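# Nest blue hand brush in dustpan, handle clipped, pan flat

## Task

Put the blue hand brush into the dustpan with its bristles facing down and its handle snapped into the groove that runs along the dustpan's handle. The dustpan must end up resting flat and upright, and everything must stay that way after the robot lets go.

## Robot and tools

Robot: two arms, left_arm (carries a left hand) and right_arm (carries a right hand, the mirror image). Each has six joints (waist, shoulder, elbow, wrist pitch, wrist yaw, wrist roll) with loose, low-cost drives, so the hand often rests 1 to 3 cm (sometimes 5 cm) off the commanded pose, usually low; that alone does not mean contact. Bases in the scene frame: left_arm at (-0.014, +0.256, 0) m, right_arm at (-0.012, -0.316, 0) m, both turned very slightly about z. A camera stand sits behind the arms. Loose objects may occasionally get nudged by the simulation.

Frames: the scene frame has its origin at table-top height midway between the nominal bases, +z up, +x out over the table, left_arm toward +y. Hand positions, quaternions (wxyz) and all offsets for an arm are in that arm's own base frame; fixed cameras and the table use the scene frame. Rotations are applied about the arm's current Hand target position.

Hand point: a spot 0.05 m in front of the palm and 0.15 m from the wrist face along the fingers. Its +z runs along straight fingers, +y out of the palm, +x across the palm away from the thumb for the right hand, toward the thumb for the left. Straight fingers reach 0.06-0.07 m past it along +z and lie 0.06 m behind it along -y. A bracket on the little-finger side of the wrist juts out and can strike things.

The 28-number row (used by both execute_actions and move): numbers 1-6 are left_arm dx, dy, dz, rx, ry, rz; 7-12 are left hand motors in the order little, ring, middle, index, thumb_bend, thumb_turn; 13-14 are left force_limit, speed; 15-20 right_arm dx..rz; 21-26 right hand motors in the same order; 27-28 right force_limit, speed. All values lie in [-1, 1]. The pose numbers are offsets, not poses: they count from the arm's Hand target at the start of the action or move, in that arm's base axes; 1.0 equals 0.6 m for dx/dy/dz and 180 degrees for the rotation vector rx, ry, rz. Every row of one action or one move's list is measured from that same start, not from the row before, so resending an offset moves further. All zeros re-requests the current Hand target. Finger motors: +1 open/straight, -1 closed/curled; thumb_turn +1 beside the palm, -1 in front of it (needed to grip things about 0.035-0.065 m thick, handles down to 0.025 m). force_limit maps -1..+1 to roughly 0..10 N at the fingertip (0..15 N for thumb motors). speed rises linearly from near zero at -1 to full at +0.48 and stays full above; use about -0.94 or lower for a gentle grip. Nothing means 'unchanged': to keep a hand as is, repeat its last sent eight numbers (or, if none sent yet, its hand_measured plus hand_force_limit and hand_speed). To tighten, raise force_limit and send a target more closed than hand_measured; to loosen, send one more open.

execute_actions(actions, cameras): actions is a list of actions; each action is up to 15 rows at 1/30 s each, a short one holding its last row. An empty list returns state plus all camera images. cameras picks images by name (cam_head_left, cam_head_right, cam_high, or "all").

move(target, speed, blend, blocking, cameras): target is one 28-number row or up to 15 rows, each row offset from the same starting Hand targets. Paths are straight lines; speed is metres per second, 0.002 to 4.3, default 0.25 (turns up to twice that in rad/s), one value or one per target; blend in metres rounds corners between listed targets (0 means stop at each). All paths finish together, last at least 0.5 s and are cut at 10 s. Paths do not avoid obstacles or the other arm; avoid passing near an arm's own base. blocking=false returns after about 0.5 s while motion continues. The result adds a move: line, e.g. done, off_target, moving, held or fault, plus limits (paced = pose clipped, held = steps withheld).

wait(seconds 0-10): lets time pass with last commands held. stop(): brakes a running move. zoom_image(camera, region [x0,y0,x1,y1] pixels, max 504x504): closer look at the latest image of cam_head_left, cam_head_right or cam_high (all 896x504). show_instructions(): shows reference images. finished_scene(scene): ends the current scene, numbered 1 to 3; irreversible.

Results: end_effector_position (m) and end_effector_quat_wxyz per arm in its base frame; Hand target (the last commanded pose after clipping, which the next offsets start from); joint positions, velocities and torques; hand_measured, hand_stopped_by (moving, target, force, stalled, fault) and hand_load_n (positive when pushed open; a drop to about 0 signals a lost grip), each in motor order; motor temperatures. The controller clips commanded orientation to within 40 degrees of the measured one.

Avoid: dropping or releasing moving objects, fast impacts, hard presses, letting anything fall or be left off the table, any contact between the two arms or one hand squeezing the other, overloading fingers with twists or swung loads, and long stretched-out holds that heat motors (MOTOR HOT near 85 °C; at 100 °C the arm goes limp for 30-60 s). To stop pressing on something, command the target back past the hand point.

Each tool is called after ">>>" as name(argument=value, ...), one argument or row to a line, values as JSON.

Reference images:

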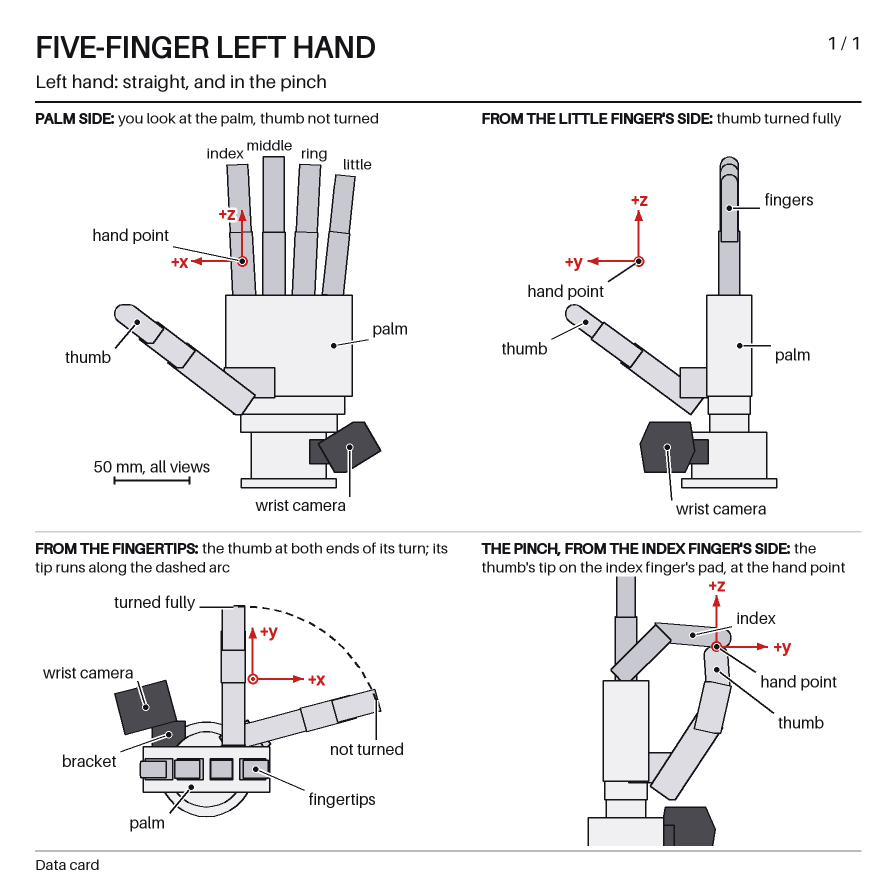

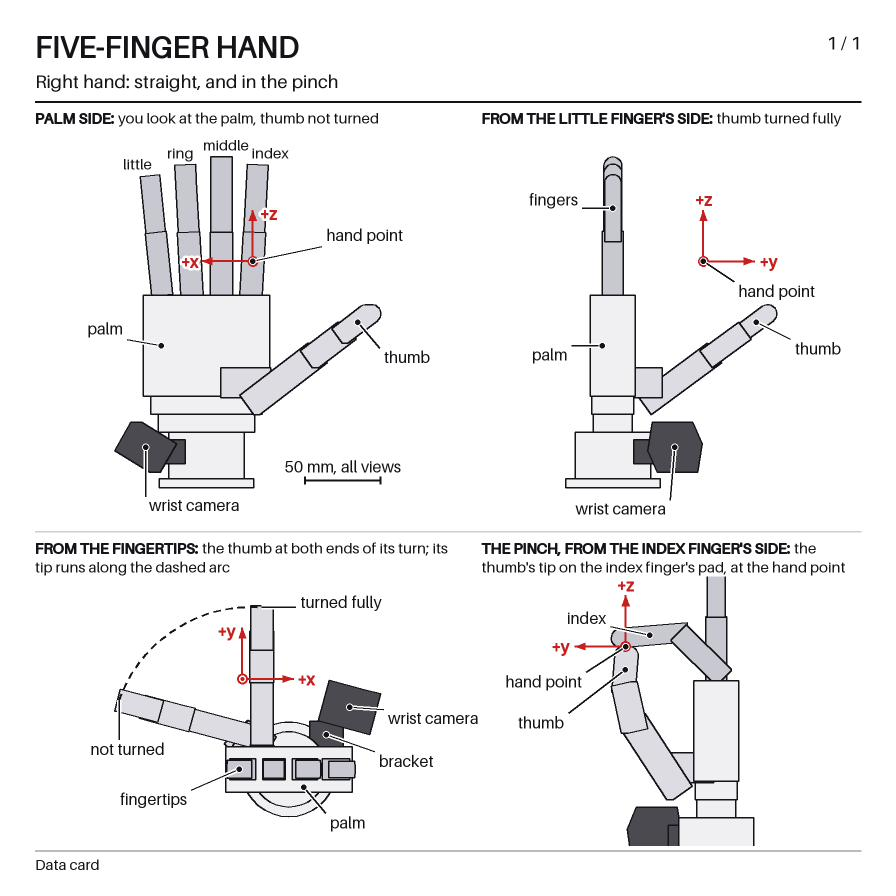

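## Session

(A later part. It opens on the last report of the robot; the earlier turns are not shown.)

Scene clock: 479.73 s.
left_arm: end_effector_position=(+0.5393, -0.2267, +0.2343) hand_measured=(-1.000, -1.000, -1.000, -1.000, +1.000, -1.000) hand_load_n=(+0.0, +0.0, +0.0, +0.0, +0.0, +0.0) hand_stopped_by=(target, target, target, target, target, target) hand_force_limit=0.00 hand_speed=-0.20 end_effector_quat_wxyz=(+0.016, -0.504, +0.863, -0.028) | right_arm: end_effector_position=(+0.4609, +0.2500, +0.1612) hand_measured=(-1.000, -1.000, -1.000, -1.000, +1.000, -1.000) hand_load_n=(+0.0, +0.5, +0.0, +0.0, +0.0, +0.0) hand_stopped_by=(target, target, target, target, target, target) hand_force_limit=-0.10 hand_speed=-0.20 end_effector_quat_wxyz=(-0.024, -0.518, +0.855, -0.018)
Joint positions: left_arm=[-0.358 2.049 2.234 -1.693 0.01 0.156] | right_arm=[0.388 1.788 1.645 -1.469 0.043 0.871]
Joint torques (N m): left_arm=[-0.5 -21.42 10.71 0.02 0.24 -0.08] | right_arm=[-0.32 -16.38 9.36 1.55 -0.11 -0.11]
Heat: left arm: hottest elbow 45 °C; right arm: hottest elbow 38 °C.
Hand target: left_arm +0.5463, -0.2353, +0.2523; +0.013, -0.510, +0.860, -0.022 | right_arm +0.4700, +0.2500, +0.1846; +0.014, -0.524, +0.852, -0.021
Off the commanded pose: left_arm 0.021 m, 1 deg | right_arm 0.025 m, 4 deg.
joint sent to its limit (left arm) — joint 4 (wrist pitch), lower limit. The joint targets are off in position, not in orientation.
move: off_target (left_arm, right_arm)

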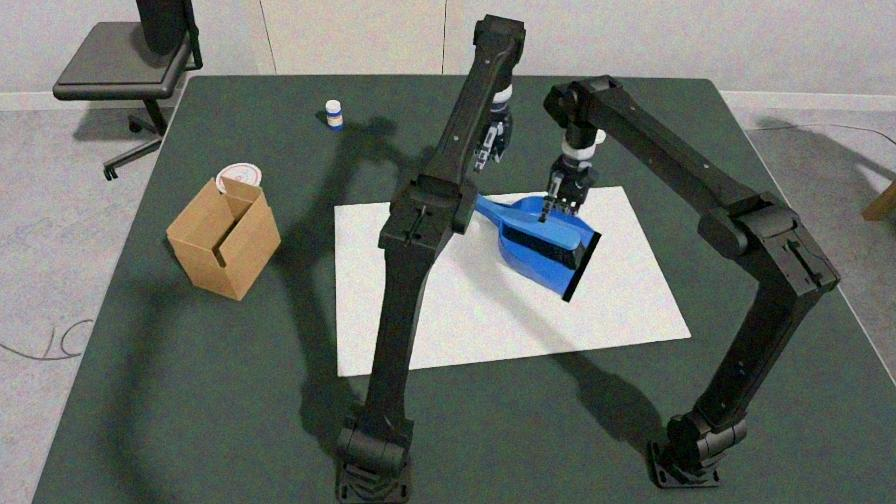

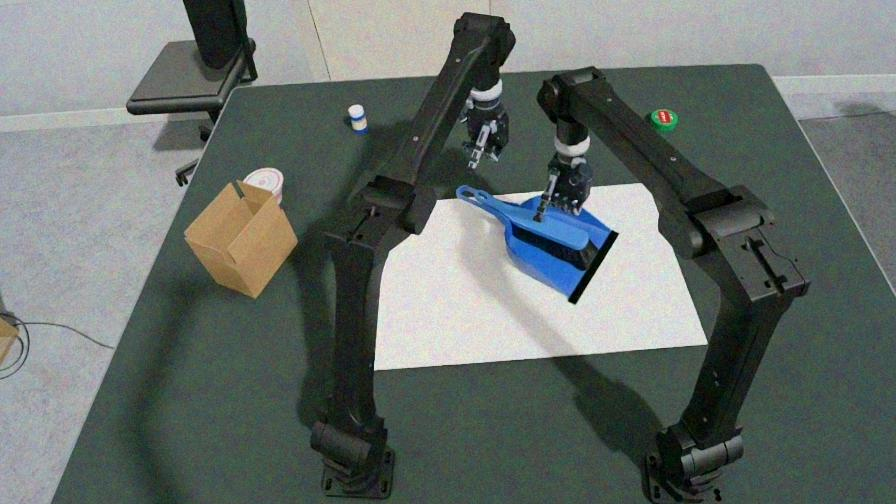

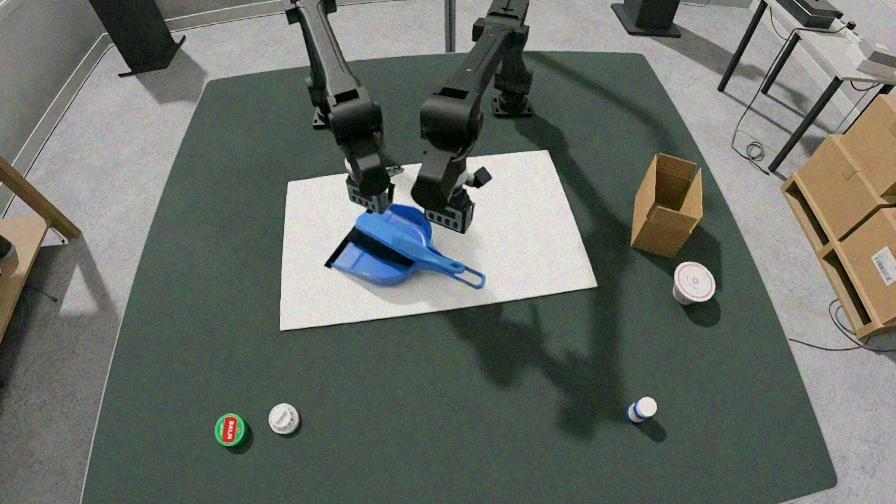

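>>> move(
  target=[0.01,-0.013,-0.1,0,0,0,-1,-1,-1,-1,1,-1,0,-0.2,0,0,-0.15,0,0,0,-1,-1,-1,-1,1,-1,-0.1,-0.2],
  speed=0.12,
  cameras=["cam_high","cam_head_right"],
)

>>> zoom_image(
  camera="cam_high",
  region=[310, 150, 510, 310],
)

>>> zoom_image(
  camera="cam_head_right",
  region=[430, 100, 630, 310],
)

Scene clock: 483.97 s.
left_arm: end_effector_position=(+0.5485, -0.2279, +0.1891) hand_measured=(-1.000, -1.000, -1.000, -1.000, +1.000, -1.000) hand_load_n=(+0.0, +0.0, +0.0, +0.0, +0.0, +0.0) hand_stopped_by=(target, target, target, target, target, target) hand_force_limit=0.00 hand_speed=-0.20 end_effector_quat_wxyz=(+0.003, -0.508, +0.861, -0.009) | right_arm: end_effector_position=(+0.4582, +0.2489, +0.0931) hand_measured=(-1.000, -1.000, -1.000, -1.000, +1.000, -1.000) hand_load_n=(+0.0, +0.0, +0.5, +0.0, +0.0, +0.0) hand_stopped_by=(target, target, target, target, target, target) hand_force_limit=-0.10 hand_speed=-0.20 end_effector_quat_wxyz=(-0.003, -0.518, +0.855, -0.021)
Joint positions: left_arm=[-0.355 2.104 2.198 -1.648 0.007 0.15] | right_arm=[0.388 1.792 1.47 -1.248 0.043 0.871]
Joint torques (N m): left_arm=[-1.08 -22.18 7.64 1.05 0.13 -0.08] | right_arm=[-0.67 -13.51 9.03 1.7 -0.13 -0.14]
Heat: left arm: hottest elbow 44 °C; right arm: hottest elbow 38 °C.
Hand target: left_arm +0.5523, -0.2431, +0.1923; +0.013, -0.510, +0.860, -0.022 | right_arm +0.4700, +0.2500, +0.0946; +0.014, -0.524, +0.852, -0.021
Off the commanded pose: left_arm 0.016 m, 2 deg | right_arm 0.012 m, 2 deg.
move: off_target (left_arm, right_arm)
Images, in order (width x height): cam_head_right 896x504, cam_high 896x504.

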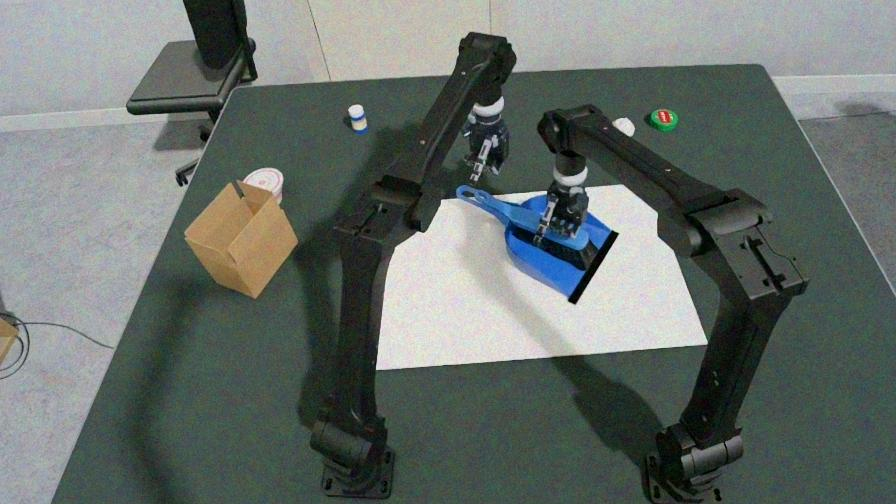

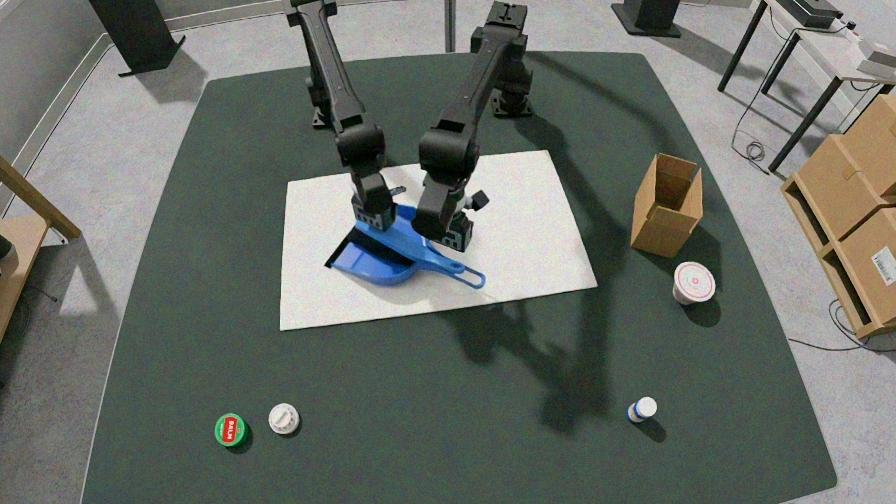

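Scaled by 2.520 from the camera's 896x504 image, which has a finer 1280x720 frame.

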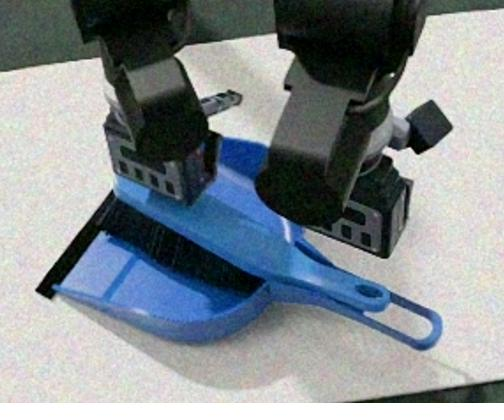

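Scaled by 2.400 from the camera's 896x504 image, which has a finer 1280x720 frame.

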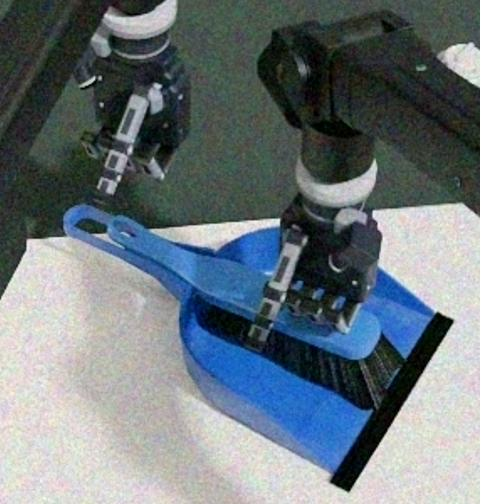

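>>> move(
  target=[0.0,0,-0.133,0,0,0,-1,-1,-1,-1,1,-1,0,-0.2,0,0,-0.04,0,0,0,-1,-1,-1,-1,1,-1,-0.1,-0.2],
  speed=0.1,
  cameras=["cam_high","cam_head_right"],
)

>>> zoom_image(
  camera="cam_high",
  region=[310, 150, 510, 310],
)

>>> zoom_image(
  camera="cam_head_right",
  region=[430, 120, 630, 310],
)

Scene clock: 488.10 s.
left_arm: end_effector_position=(+0.5491, -0.2282, +0.1105) hand_measured=(-1.000, -1.000, -1.000, -1.000, +1.000, -1.000) hand_load_n=(+0.0, +0.0, +0.0, +0.0, +0.0, +0.0) hand_stopped_by=(target, target, target, target, target, target) hand_force_limit=0.00 hand_speed=-0.20 end_effector_quat_wxyz=(+0.004, -0.508, +0.861, -0.011) | right_arm: end_effector_position=(+0.4590, +0.2492, +0.0735) hand_measured=(-1.000, -1.000, -1.000, -1.000, +1.000, -1.000) hand_load_n=(-0.5, +0.0, +0.0, +0.0, +0.0, +0.0) hand_stopped_by=(target, target, target, target, target, target) hand_force_limit=-0.10 hand_speed=-0.20 end_effector_quat_wxyz=(+0.000, -0.517, +0.855, -0.022)
Joint positions: left_arm=[-0.355 2.104 1.993 -1.438 0.007 0.15] | right_arm=[0.388 1.808 1.437 -1.195 0.043 0.871]
Joint torques (N m): left_arm=[-1.14 -22.07 7.3 1.03 0.13 -0.08] | right_arm=[-0.85 -12.69 8.54 1.81 -0.13 -0.12]
Heat: left arm: hottest elbow 44 °C; right arm: hottest elbow 38 °C.
Hand target: left_arm +0.5523, -0.2431, +0.1125; +0.013, -0.510, +0.860, -0.022 | right_arm +0.4700, +0.2500, +0.0706; +0.014, -0.524, +0.852, -0.021
Off the commanded pose: left_arm 0.015 m, 2 deg | right_arm 0.011 m, 2 deg.
move: off_target (left_arm, right_arm)
Images, in order (width x height): cam_head_right 896x504, cam_high 896x504.

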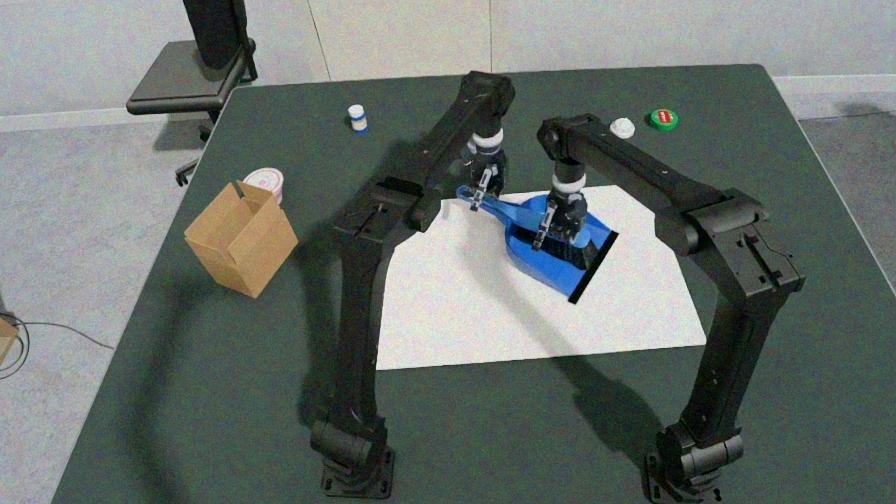

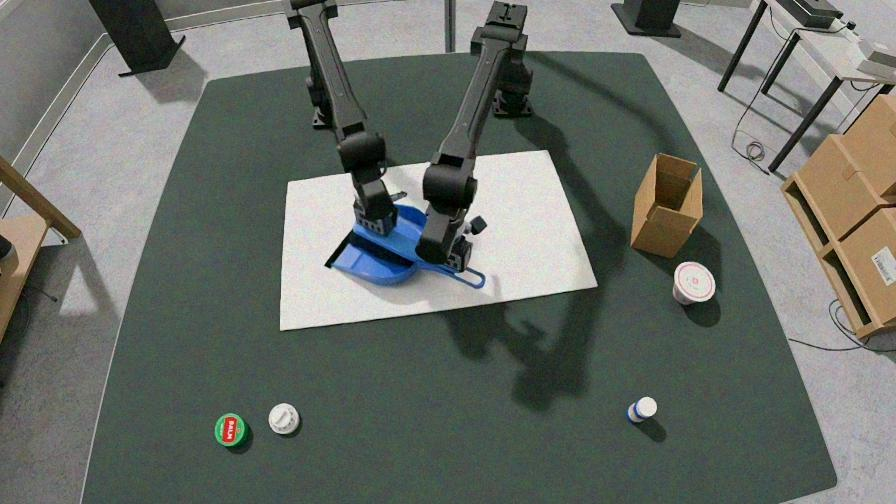

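Scaled by 2.520 from the camera's 896x504 image, which has a finer 1280x720 frame.

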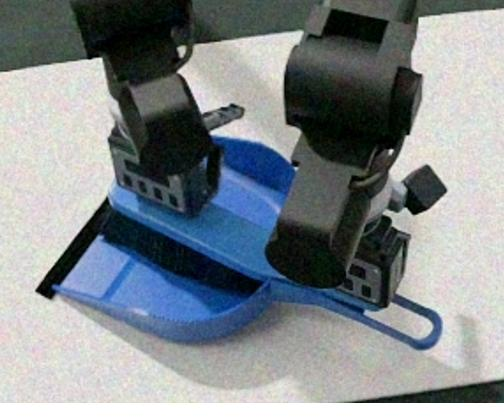

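Scaled by 2.520 from the camera's 896x504 image, which has a finer 1280x720 frame.

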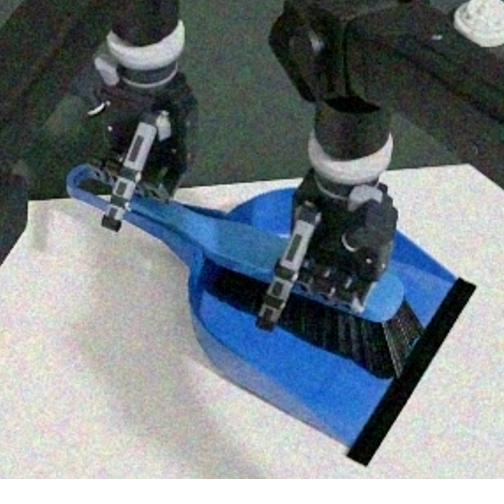

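>>> move(
  target=[0.0,-0.01,-0.06,0,0,0,-1,-1,-1,-1,1,-1,0,-0.2,0,0,-0.03,0,0,0,-1,-1,-1,-1,1,-1,-0.1,-0.2],
  speed=0.08,
)

>>> move(
  target=[0.0,-0.005,-0.02,0,0,0,-1,-1,-1,-1,1,-1,0,-0.2,0,0,0,0,0,0,-1,-1,-1,-1,1,-1,-0.1,-0.2],
  speed=0.08,
  cameras=["cam_high","cam_head_right"],
)

>>> zoom_image(
  camera="cam_high",
  region=[310, 150, 510, 310],
)

>>> zoom_image(
  camera="cam_head_right",
  region=[430, 120, 630, 310],
)

Scene clock: 491.83 s.
left_arm: end_effector_position=(+0.5486, -0.2319, +0.0788) hand_measured=(-1.000, -1.000, -1.000, -1.000, +1.000, -1.000) hand_load_n=(-0.5, +0.0, +0.0, +0.0, +0.0, +0.0) hand_stopped_by=(target, target, target, target, target, target) hand_force_limit=0.00 hand_speed=-0.20 end_effector_quat_wxyz=(+0.009, -0.511, +0.859, -0.009) | right_arm: end_effector_position=(+0.4607, +0.2522, +0.0713) hand_measured=(-1.000, -1.000, -1.000, -1.000, +1.000, -1.000) hand_load_n=(-3.0, +0.0, +0.0, +0.5, +0.0, +0.0) hand_stopped_by=(target, target, target, target, target, target) hand_force_limit=-0.10 hand_speed=-0.20 end_effector_quat_wxyz=(+0.007, -0.517, +0.856, -0.018)
Joint positions: left_arm=[-0.362 2.118 1.933 -1.361 -0.002 0.136] | right_arm=[0.388 1.808 1.43 -1.173 0.033 0.871]
Joint torques (N m): left_arm=[-1.26 -21.19 7.23 1.17 0.11 -0.07] | right_arm=[-0.44 -11.4 7.05 2.59 -0.04 -0.13]
Heat: left arm: hottest elbow 43 °C; right arm: hottest elbow 38 °C.
Hand target: left_arm +0.5523, -0.2491, +0.0765; +0.013, -0.510, +0.860, -0.022 | right_arm +0.4700, +0.2500, +0.0526; +0.014, -0.524, +0.852, -0.021
Off the commanded pose: left_arm 0.018 m, 2 deg | right_arm 0.021 m, 1 deg.
move: off_target (left_arm, right_arm)

Scene clock: 492.87 s.
left_arm: end_effector_position=(+0.5496, -0.2331, +0.0756) hand_measured=(-1.000, -1.000, -1.000, -1.000, +1.000, -1.000) hand_load_n=(-1.0, -0.5, +0.0, +0.0, +0.0, +0.0) hand_stopped_by=(target, target, target, target, target, target) hand_force_limit=0.00 hand_speed=-0.20 end_effector_quat_wxyz=(+0.010, -0.516, +0.856, -0.012) | right_arm: end_effector_position=(+0.4611, +0.2524, +0.0713) hand_measured=(-1.000, -1.000, -1.000, -1.000, +1.000, -1.000) hand_load_n=(-3.0, +0.0, +0.0, +0.0, +0.0, +0.0) hand_stopped_by=(target, target, target, target, target, target) hand_force_limit=-0.10 hand_speed=-0.20 end_effector_quat_wxyz=(+0.008, -0.517, +0.856, -0.018)
Joint positions: left_arm=[-0.362 2.118 1.925 -1.347 -0.002 0.123] | right_arm=[0.388 1.808 1.43 -1.172 0.033 0.871]
Joint torques (N m): left_arm=[-1.67 -20.72 6.6 1.62 0.1 -0.06] | right_arm=[-0.26 -11.4 7.05 2.54 -0.06 -0.11]
Heat: left arm: hottest elbow 43 °C; right arm: hottest elbow 37 °C.
Hand target: left_arm +0.5523, -0.2521, +0.0645; +0.013, -0.510, +0.860, -0.022 | right_arm +0.4700, +0.2500, +0.0526; +0.014, -0.524, +0.852, -0.021
Off the commanded pose: left_arm 0.022 m, 2 deg | right_arm 0.021 m, 1 deg.
move: off_target (left_arm, right_arm)
Images, in order (width x height): cam_head_right 896x504, cam_high 896x504.

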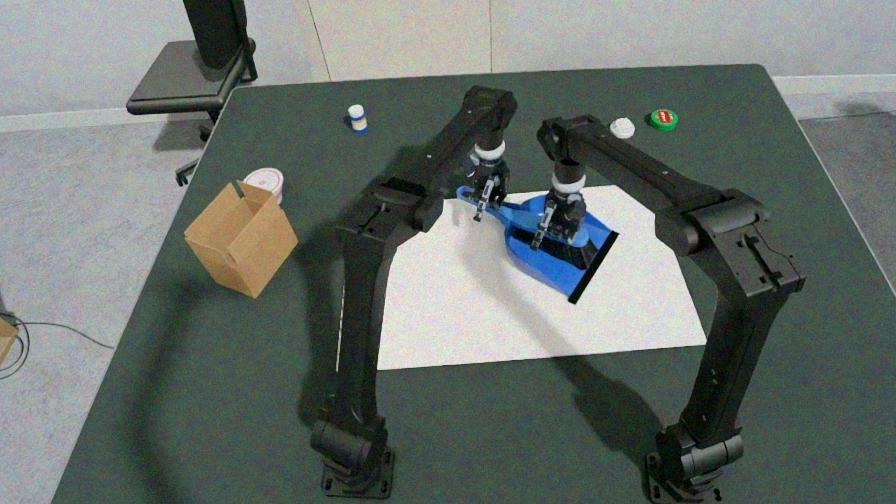

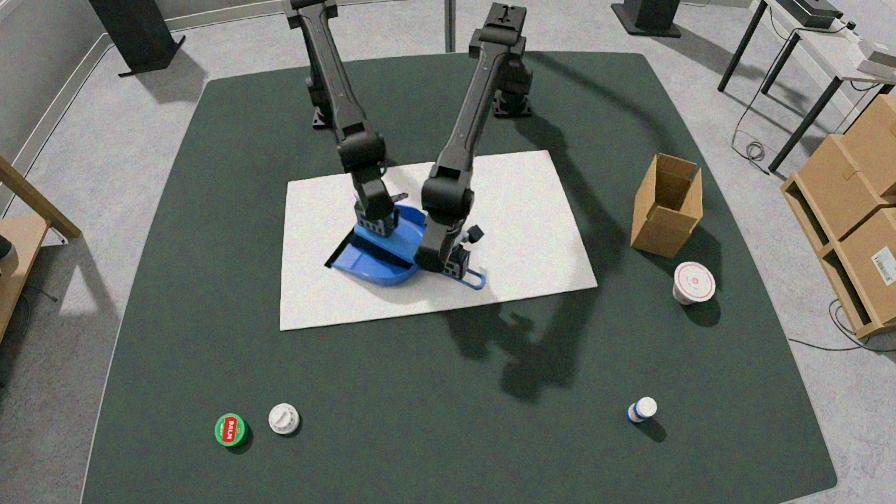

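Scaled by 2.520 from the camera's 896x504 image, which has a finer 1280x720 frame.

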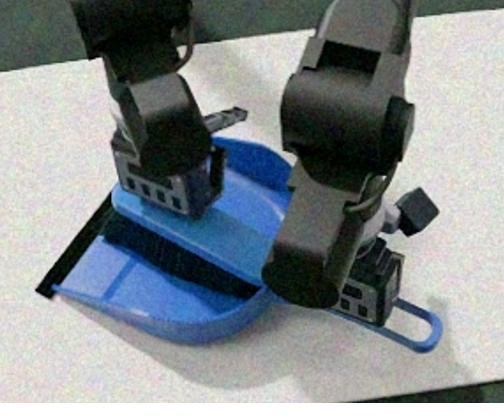

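Scaled by 2.520 from the camera's 896x504 image, which has a finer 1280x720 frame.

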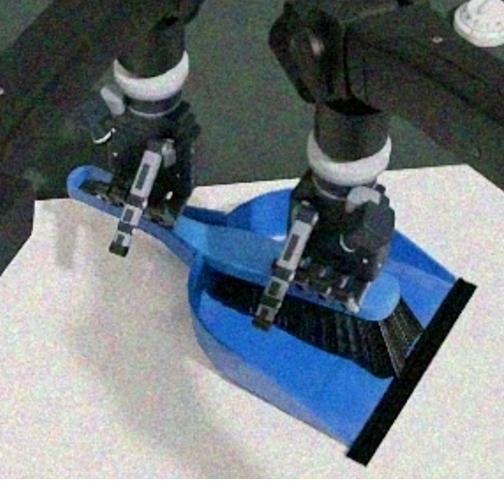

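>>> move(
  target=[0.0,0,-0.05,0,0,0,-1,-1,-1,-1,1,-1,0,-0.2,0,0,-0.05,0,0,0,-1,-1,-1,-1,1,-1,-0.1,-0.2],
  speed=0.08,
)

>>> move(
  target=[0.0,0,-0.033,0,0,0,-1,-1,-1,-1,1,-1,0,-0.2,0,0,0,0,0,0,-1,-1,-1,-1,1,-1,-0.1,-0.2],
  speed=0.08,
  cameras=["cam_high","cam_head_right"],
)

>>> zoom_image(
  camera="cam_head_right",
  region=[430, 120, 630, 310],
)

Scene clock: 497.40 s.
left_arm: end_effector_position=(+0.5528, -0.2342, +0.0672) hand_measured=(-1.000, -1.000, -1.000, -1.000, +1.000, -1.000) hand_load_n=(-3.0, -1.5, -0.5, +0.0, +0.0, +0.0) hand_stopped_by=(target, target, target, target, target, target) hand_force_limit=0.00 hand_speed=-0.20 end_effector_quat_wxyz=(+0.020, -0.517, +0.855, -0.023) | right_arm: end_effector_position=(+0.4620, +0.2539, +0.0713) hand_measured=(-1.000, -1.000, -1.000, -1.000, +1.000, -1.000) hand_load_n=(-6.0, -0.5, +0.5, +0.0, +0.0, +0.0) hand_stopped_by=(target, target, target, target, target, target) hand_force_limit=-0.10 hand_speed=-0.20 end_effector_quat_wxyz=(+0.023, -0.518, +0.855, -0.019)
Joint positions: left_arm=[-0.362 2.108 1.892 -1.294 -0.004 0.12] | right_arm=[0.39 1.792 1.408 -1.136 0.031 0.871]
Joint torques (N m): left_arm=[-1.67 -18.32 5.39 2.19 0.09 -0.05] | right_arm=[-0.62 -8.12 5.05 3.82 0.03 -0.12]
Heat: left arm: hottest elbow 43 °C; right arm: hottest elbow 37 °C.
Hand target: left_arm +0.5523, -0.2521, +0.0345; +0.013, -0.510, +0.860, -0.022 | right_arm +0.4700, +0.2500, +0.0226; +0.014, -0.524, +0.852, -0.021
Off the commanded pose: left_arm 0.037 m, 1 deg | right_arm 0.050 m, 1 deg.
move: off_target (left_arm, right_arm)

Scene clock: 498.50 s.
left_arm: end_effector_position=(+0.5534, -0.2346, +0.0642) hand_measured=(-1.000, -1.000, -1.000, -1.000, +1.000, -1.000) hand_load_n=(-4.5, -1.5, -0.5, +0.0, +0.0, +0.0) hand_stopped_by=(target, target, target, target, target, target) hand_force_limit=0.00 hand_speed=-0.20 end_effector_quat_wxyz=(+0.026, -0.519, +0.854, -0.030) | right_arm: end_effector_position=(+0.4621, +0.2548, +0.0721) hand_measured=(-1.000, -1.000, -1.000, -1.000, +1.000, -1.000) hand_load_n=(-6.5, +0.0, +0.0, +0.0, +0.0, +0.0) hand_stopped_by=(target, target, target, target, target, target) hand_force_limit=-0.10 hand_speed=-0.20 end_effector_quat_wxyz=(+0.024, -0.518, +0.855, -0.019)
Joint positions: left_arm=[-0.362 2.096 1.866 -1.26 -0.004 0.117] | right_arm=[0.391 1.791 1.408 -1.135 0.031 0.871]
Joint torques (N m): left_arm=[-1.49 -15.97 4.88 2.61 0.13 -0.02] | right_arm=[-0.62 -8.59 5.07 3.88 0.02 -0.12]
Heat: left arm: hottest elbow 42 °C; right arm: hottest elbow 37 °C.
Hand target: left_arm +0.5523, -0.2521, +0.0147; +0.013, -0.510, +0.860, -0.022 | right_arm +0.4700, +0.2500, +0.0226; +0.014, -0.524, +0.852, -0.021
Off the commanded pose: left_arm 0.053 m, 2 deg | right_arm 0.050 m, 1 deg.
move: off_target (left_arm, right_arm)
Images, in order (width x height): cam_head_right 896x504, cam_high 896x504.

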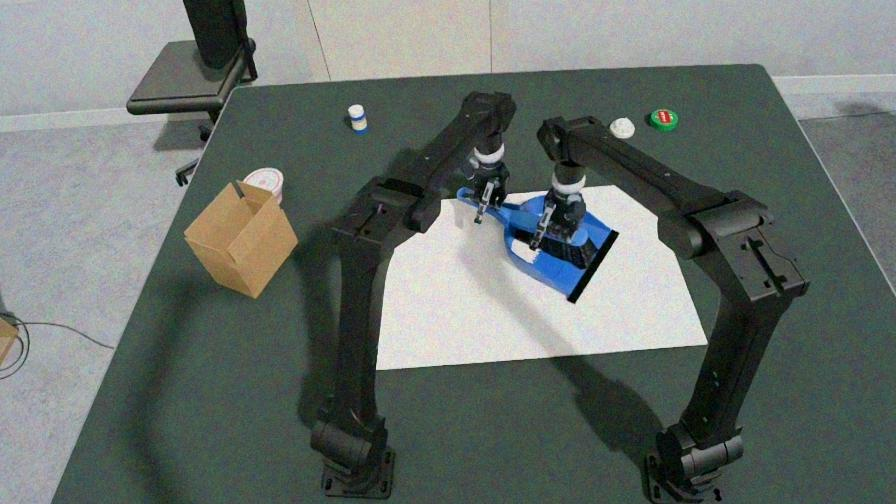

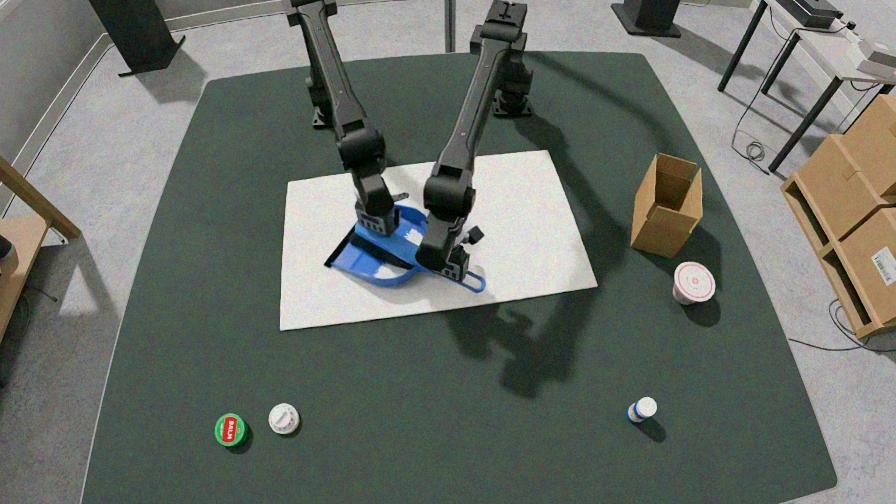

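Scaled by 2.520 from the camera's 896x504 image, which has a finer 1280x720 frame.

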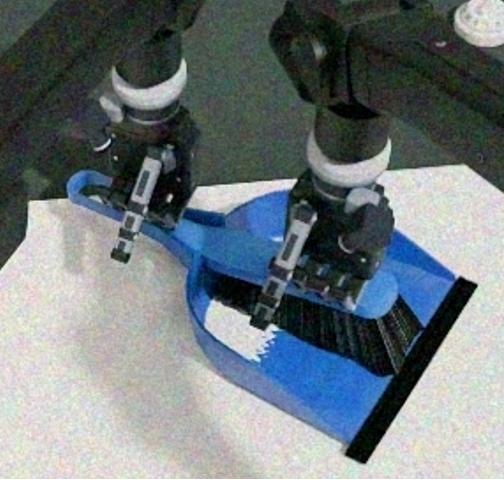

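>>> move(
  target=[0.0,0,-0.04,0,0,0,-1,-1,-1,-1,1,-1,0,-0.2,0,0,0,0,0,0,-1,-1,-1,-1,1,-1,-0.1,-0.2],
  speed=0.08,
)

>>> move(
  target=[0.0,0,0.25,0,0,0,-1,-1,-1,-1,1,-1,0,-0.2,0,0,0,0,0,0,-1,-1,-1,-1,1,-1,-0.1,-0.2],
  speed=0.12,
  cameras=["cam_high","cam_head_right"],
)

>>> zoom_image(
  camera="cam_head_right",
  region=[430, 150, 590, 270],
)

>>> zoom_image(
  camera="cam_high",
  region=[380, 200, 510, 310],
)

Scene clock: 503.27 s.
left_arm: end_effector_position=(+0.5562, -0.2355, +0.0599) hand_measured=(-1.000, -1.000, -1.000, -1.000, +1.000, -1.000) hand_load_n=(-5.5, -2.5, +0.0, +0.0, -0.5, +0.0) hand_stopped_by=(target, target, target, target, target, target) hand_force_limit=0.00 hand_speed=-0.20 end_effector_quat_wxyz=(+0.036, -0.519, +0.853, -0.042) | right_arm: end_effector_position=(+0.4621, +0.2561, +0.0738) hand_measured=(-1.000, -1.000, -1.000, -1.000, +1.000, -1.000) hand_load_n=(-6.0, +0.5, +0.5, +0.0, +0.0, +0.0) hand_stopped_by=(target, target, target, target, target, target) hand_force_limit=-0.10 hand_speed=-0.20 end_effector_quat_wxyz=(+0.026, -0.519, +0.854, -0.019)
Joint positions: left_arm=[-0.362 2.084 1.836 -1.214 -0.005 0.116] | right_arm=[0.393 1.788 1.408 -1.133 0.03 0.871]
Joint torques (N m): left_arm=[-1.44 -13.57 4.23 2.89 0.18 0.01] | right_arm=[-0.79 -8.12 4.96 3.78 0.06 -0.1]
Heat: left arm: hottest elbow 42 °C; right arm: hottest elbow 36 °C.
Hand target: left_arm +0.5523, -0.2521, -0.0093; +0.013, -0.510, +0.860, -0.022 | right_arm +0.4700, +0.2500, +0.0226; +0.014, -0.524, +0.852, -0.021
Off the commanded pose: left_arm 0.071 m, 4 deg | right_arm 0.052 m, 2 deg.
move: off_target (left_arm, right_arm)

Scene clock: 505.47 s.
left_arm: end_effector_position=(+0.5434, -0.2343, +0.1255) hand_measured=(-1.000, -1.000, -1.000, -1.000, +1.000, -1.000) hand_load_n=(+0.0, +0.0, +0.0, +0.0, +0.0, +0.0) hand_stopped_by=(target, target, target, target, target, target) hand_force_limit=0.00 hand_speed=-0.20 end_effector_quat_wxyz=(+0.000, -0.513, +0.858, -0.005) | right_arm: end_effector_position=(+0.4623, +0.2558, +0.0702) hand_measured=(-1.000, -1.000, -1.000, -1.000, +1.000, -1.000) hand_load_n=(-5.0, +0.0, +0.0, +0.0, +0.0, +0.0) hand_stopped_by=(target, target, target, target, target, target) hand_force_limit=-0.10 hand_speed=-0.20 end_effector_quat_wxyz=(+0.028, -0.519, +0.854, -0.020)
Joint positions: left_arm=[-0.365 2.101 2.025 -1.487 0.007 0.128] | right_arm=[0.393 1.789 1.401 -1.121 0.031 0.871]
Joint torques (N m): left_arm=[-1.32 -21.83 10.82 -0.06 0.25 0] | right_arm=[-0.91 -7.88 5.7 3.26 0.06 -0.13]
Heat: left arm: hottest elbow 42 °C; right arm: hottest elbow 36 °C.
Hand target: left_arm +0.5523, -0.2521, +0.1407; +0.013, -0.510, +0.860, -0.022 | right_arm +0.4700, +0.2500, +0.0226; +0.014, -0.524, +0.852, -0.021
Off the commanded pose: left_arm 0.025 m, 3 deg | right_arm 0.049 m, 2 deg.
move: off_target (left_arm, right_arm)
Images, in order (width x height): cam_head_right 896x504, cam_high 896x504.

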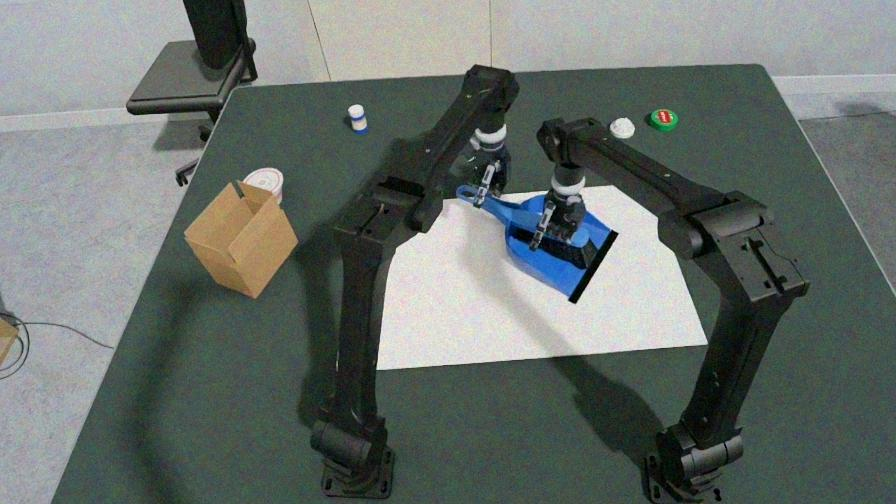

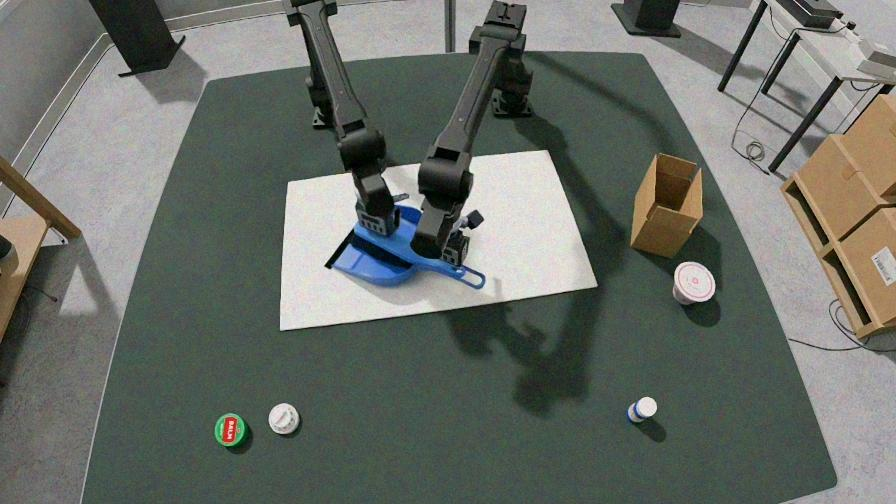

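Scaled by 3.150 from the camera's 896x504 image, which has a finer 1280x720 frame.

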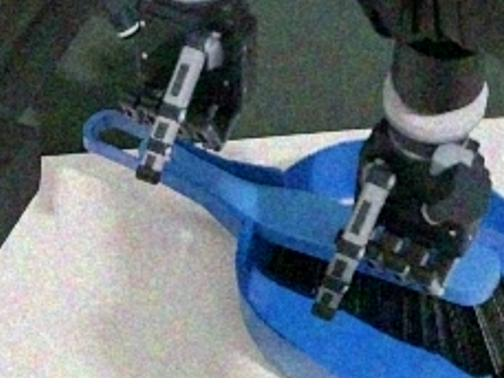

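Scaled by 3.877 from the camera's 896x504 image, which has a finer 1280x720 frame.

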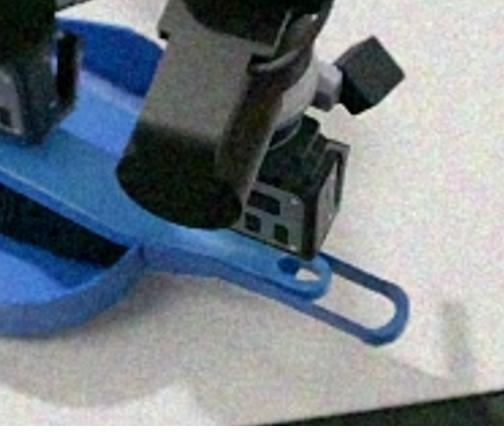

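>>> move(
  target=[
    [0.0,0,0.25,0,0,0,-1,-1,-1,-1,1,-1,0,-0.2,0,0,0.12,0,0,0,-1,-1,-1,-1,1,-1,-0.1,-0.2],
    [-0.1,0.35,0.25,0,0,0,-1,-1,-1,-1,1,-1,0,-0.2,-0.05,-0.05,0.25,0,0,0,-1,-1,-1,-1,1,-1,-0.1,-0.2],
  ],
  speed=0.2,
  cameras=["all"],
)

>>> zoom_image(
  camera="cam_head_left",
  region=[430, 170, 560, 270],
)

>>> zoom_image(
  camera="cam_high",
  region=[380, 200, 510, 310],
)

Scene clock: 512.27 s.
left_arm: end_effector_position=(+0.4955, -0.0435, +0.2762) hand_measured=(-1.000, -1.000, -1.000, -1.000, +1.000, -1.000) hand_load_n=(+0.0, +0.0, +0.0, +0.0, +0.0, +0.0) hand_stopped_by=(target, target, target, target, target, target) hand_force_limit=0.00 hand_speed=-0.20 end_effector_quat_wxyz=(+0.013, -0.521, +0.853, -0.022) | right_arm: end_effector_position=(+0.4218, +0.2197, +0.1354) hand_measured=(-1.000, -1.000, -1.000, -1.000, +1.000, -1.000) hand_load_n=(-0.5, +0.0, +0.0, +0.0, +0.0, +0.0) hand_stopped_by=(target, target, target, target, target, target) hand_force_limit=-0.10 hand_speed=-0.20 end_effector_quat_wxyz=(-0.027, -0.520, +0.854, -0.016)
Joint positions: left_arm=[-0.069 1.805 1.973 -1.693 0.021 0.406] | right_arm=[0.361 1.683 1.434 -1.368 0.042 0.839]
Joint torques (N m): left_arm=[0.44 -19.72 7.3 -0.02 0.03 0.24] | right_arm=[-0.85 -14.8 12.9 0.16 0.06 -0.11]
Heat: left arm: hottest elbow 42 °C; right arm: hottest elbow 36 °C.
Hand target: left_arm +0.4923, -0.0421, +0.2907; +0.013, -0.510, +0.860, -0.022 | right_arm +0.4400, +0.2200, +0.1726; +0.014, -0.524, +0.852, -0.021
Off the commanded pose: left_arm 0.015 m, 1 deg | right_arm 0.041 m, 5 deg.
joint sent to its limit (left arm) — joint 4 (wrist pitch), lower limit. The joint targets are off in position, not in orientation.
move: off_target (left_arm, right_arm)

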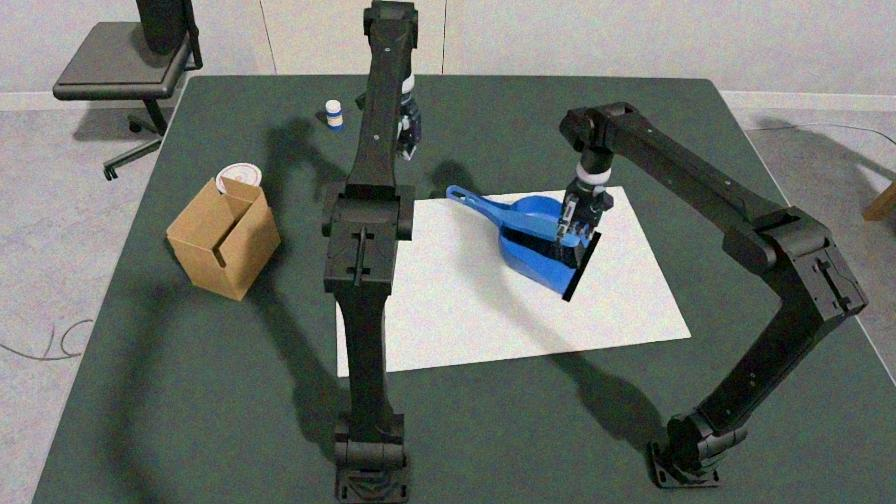

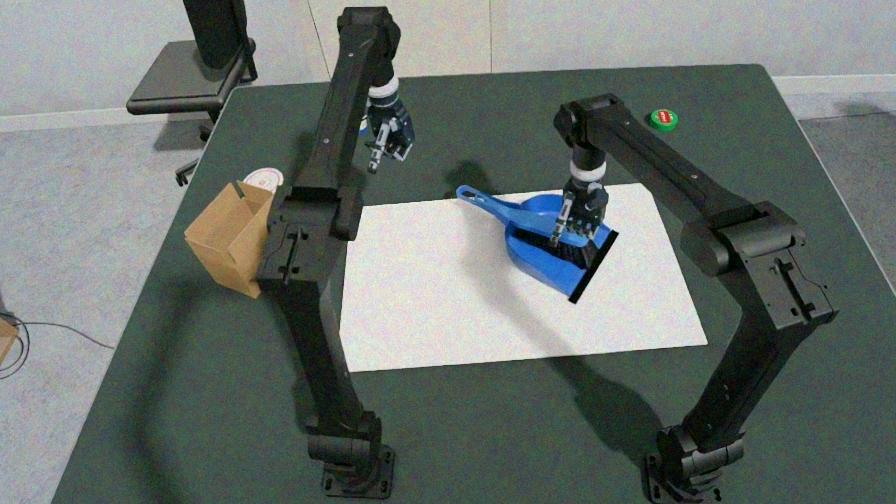

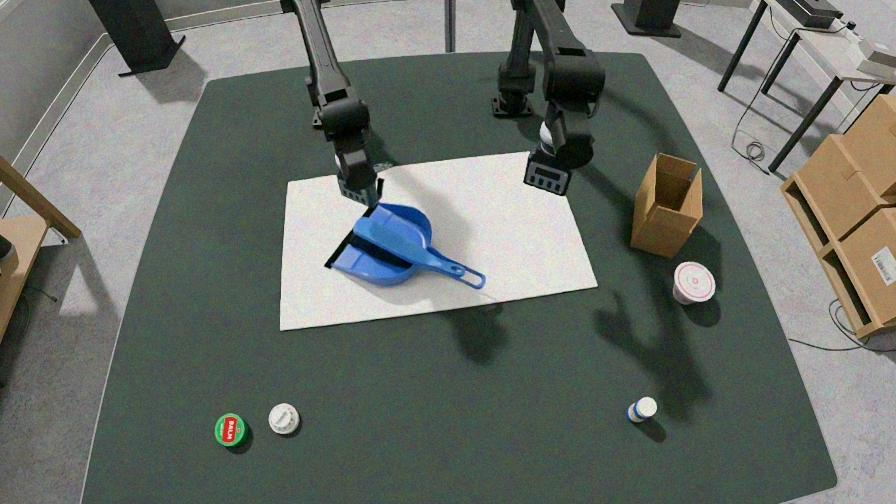

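Scaled by 3.877 from the camera's 896x504 image, which has a finer 1280x720 frame.

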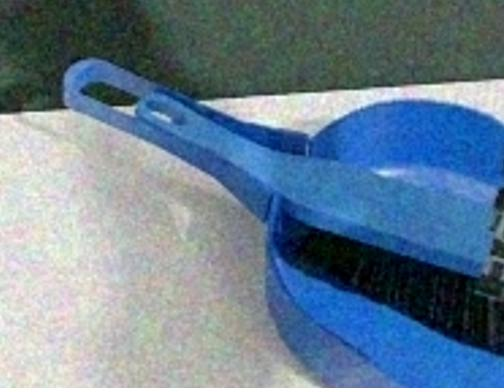

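Scaled by 3.877 from the camera's 896x504 image, which has a finer 1280x720 frame.

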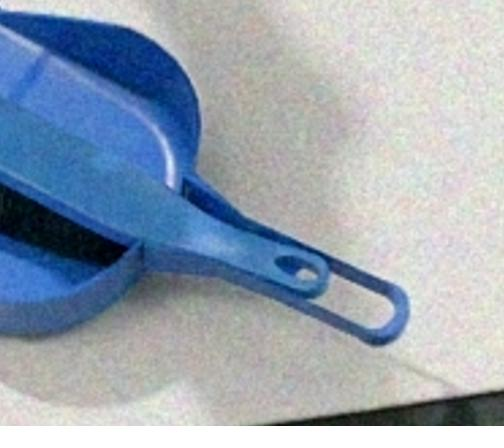

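>>> finished_scene(
  scene=1,
)

The scene is finished: the task was done.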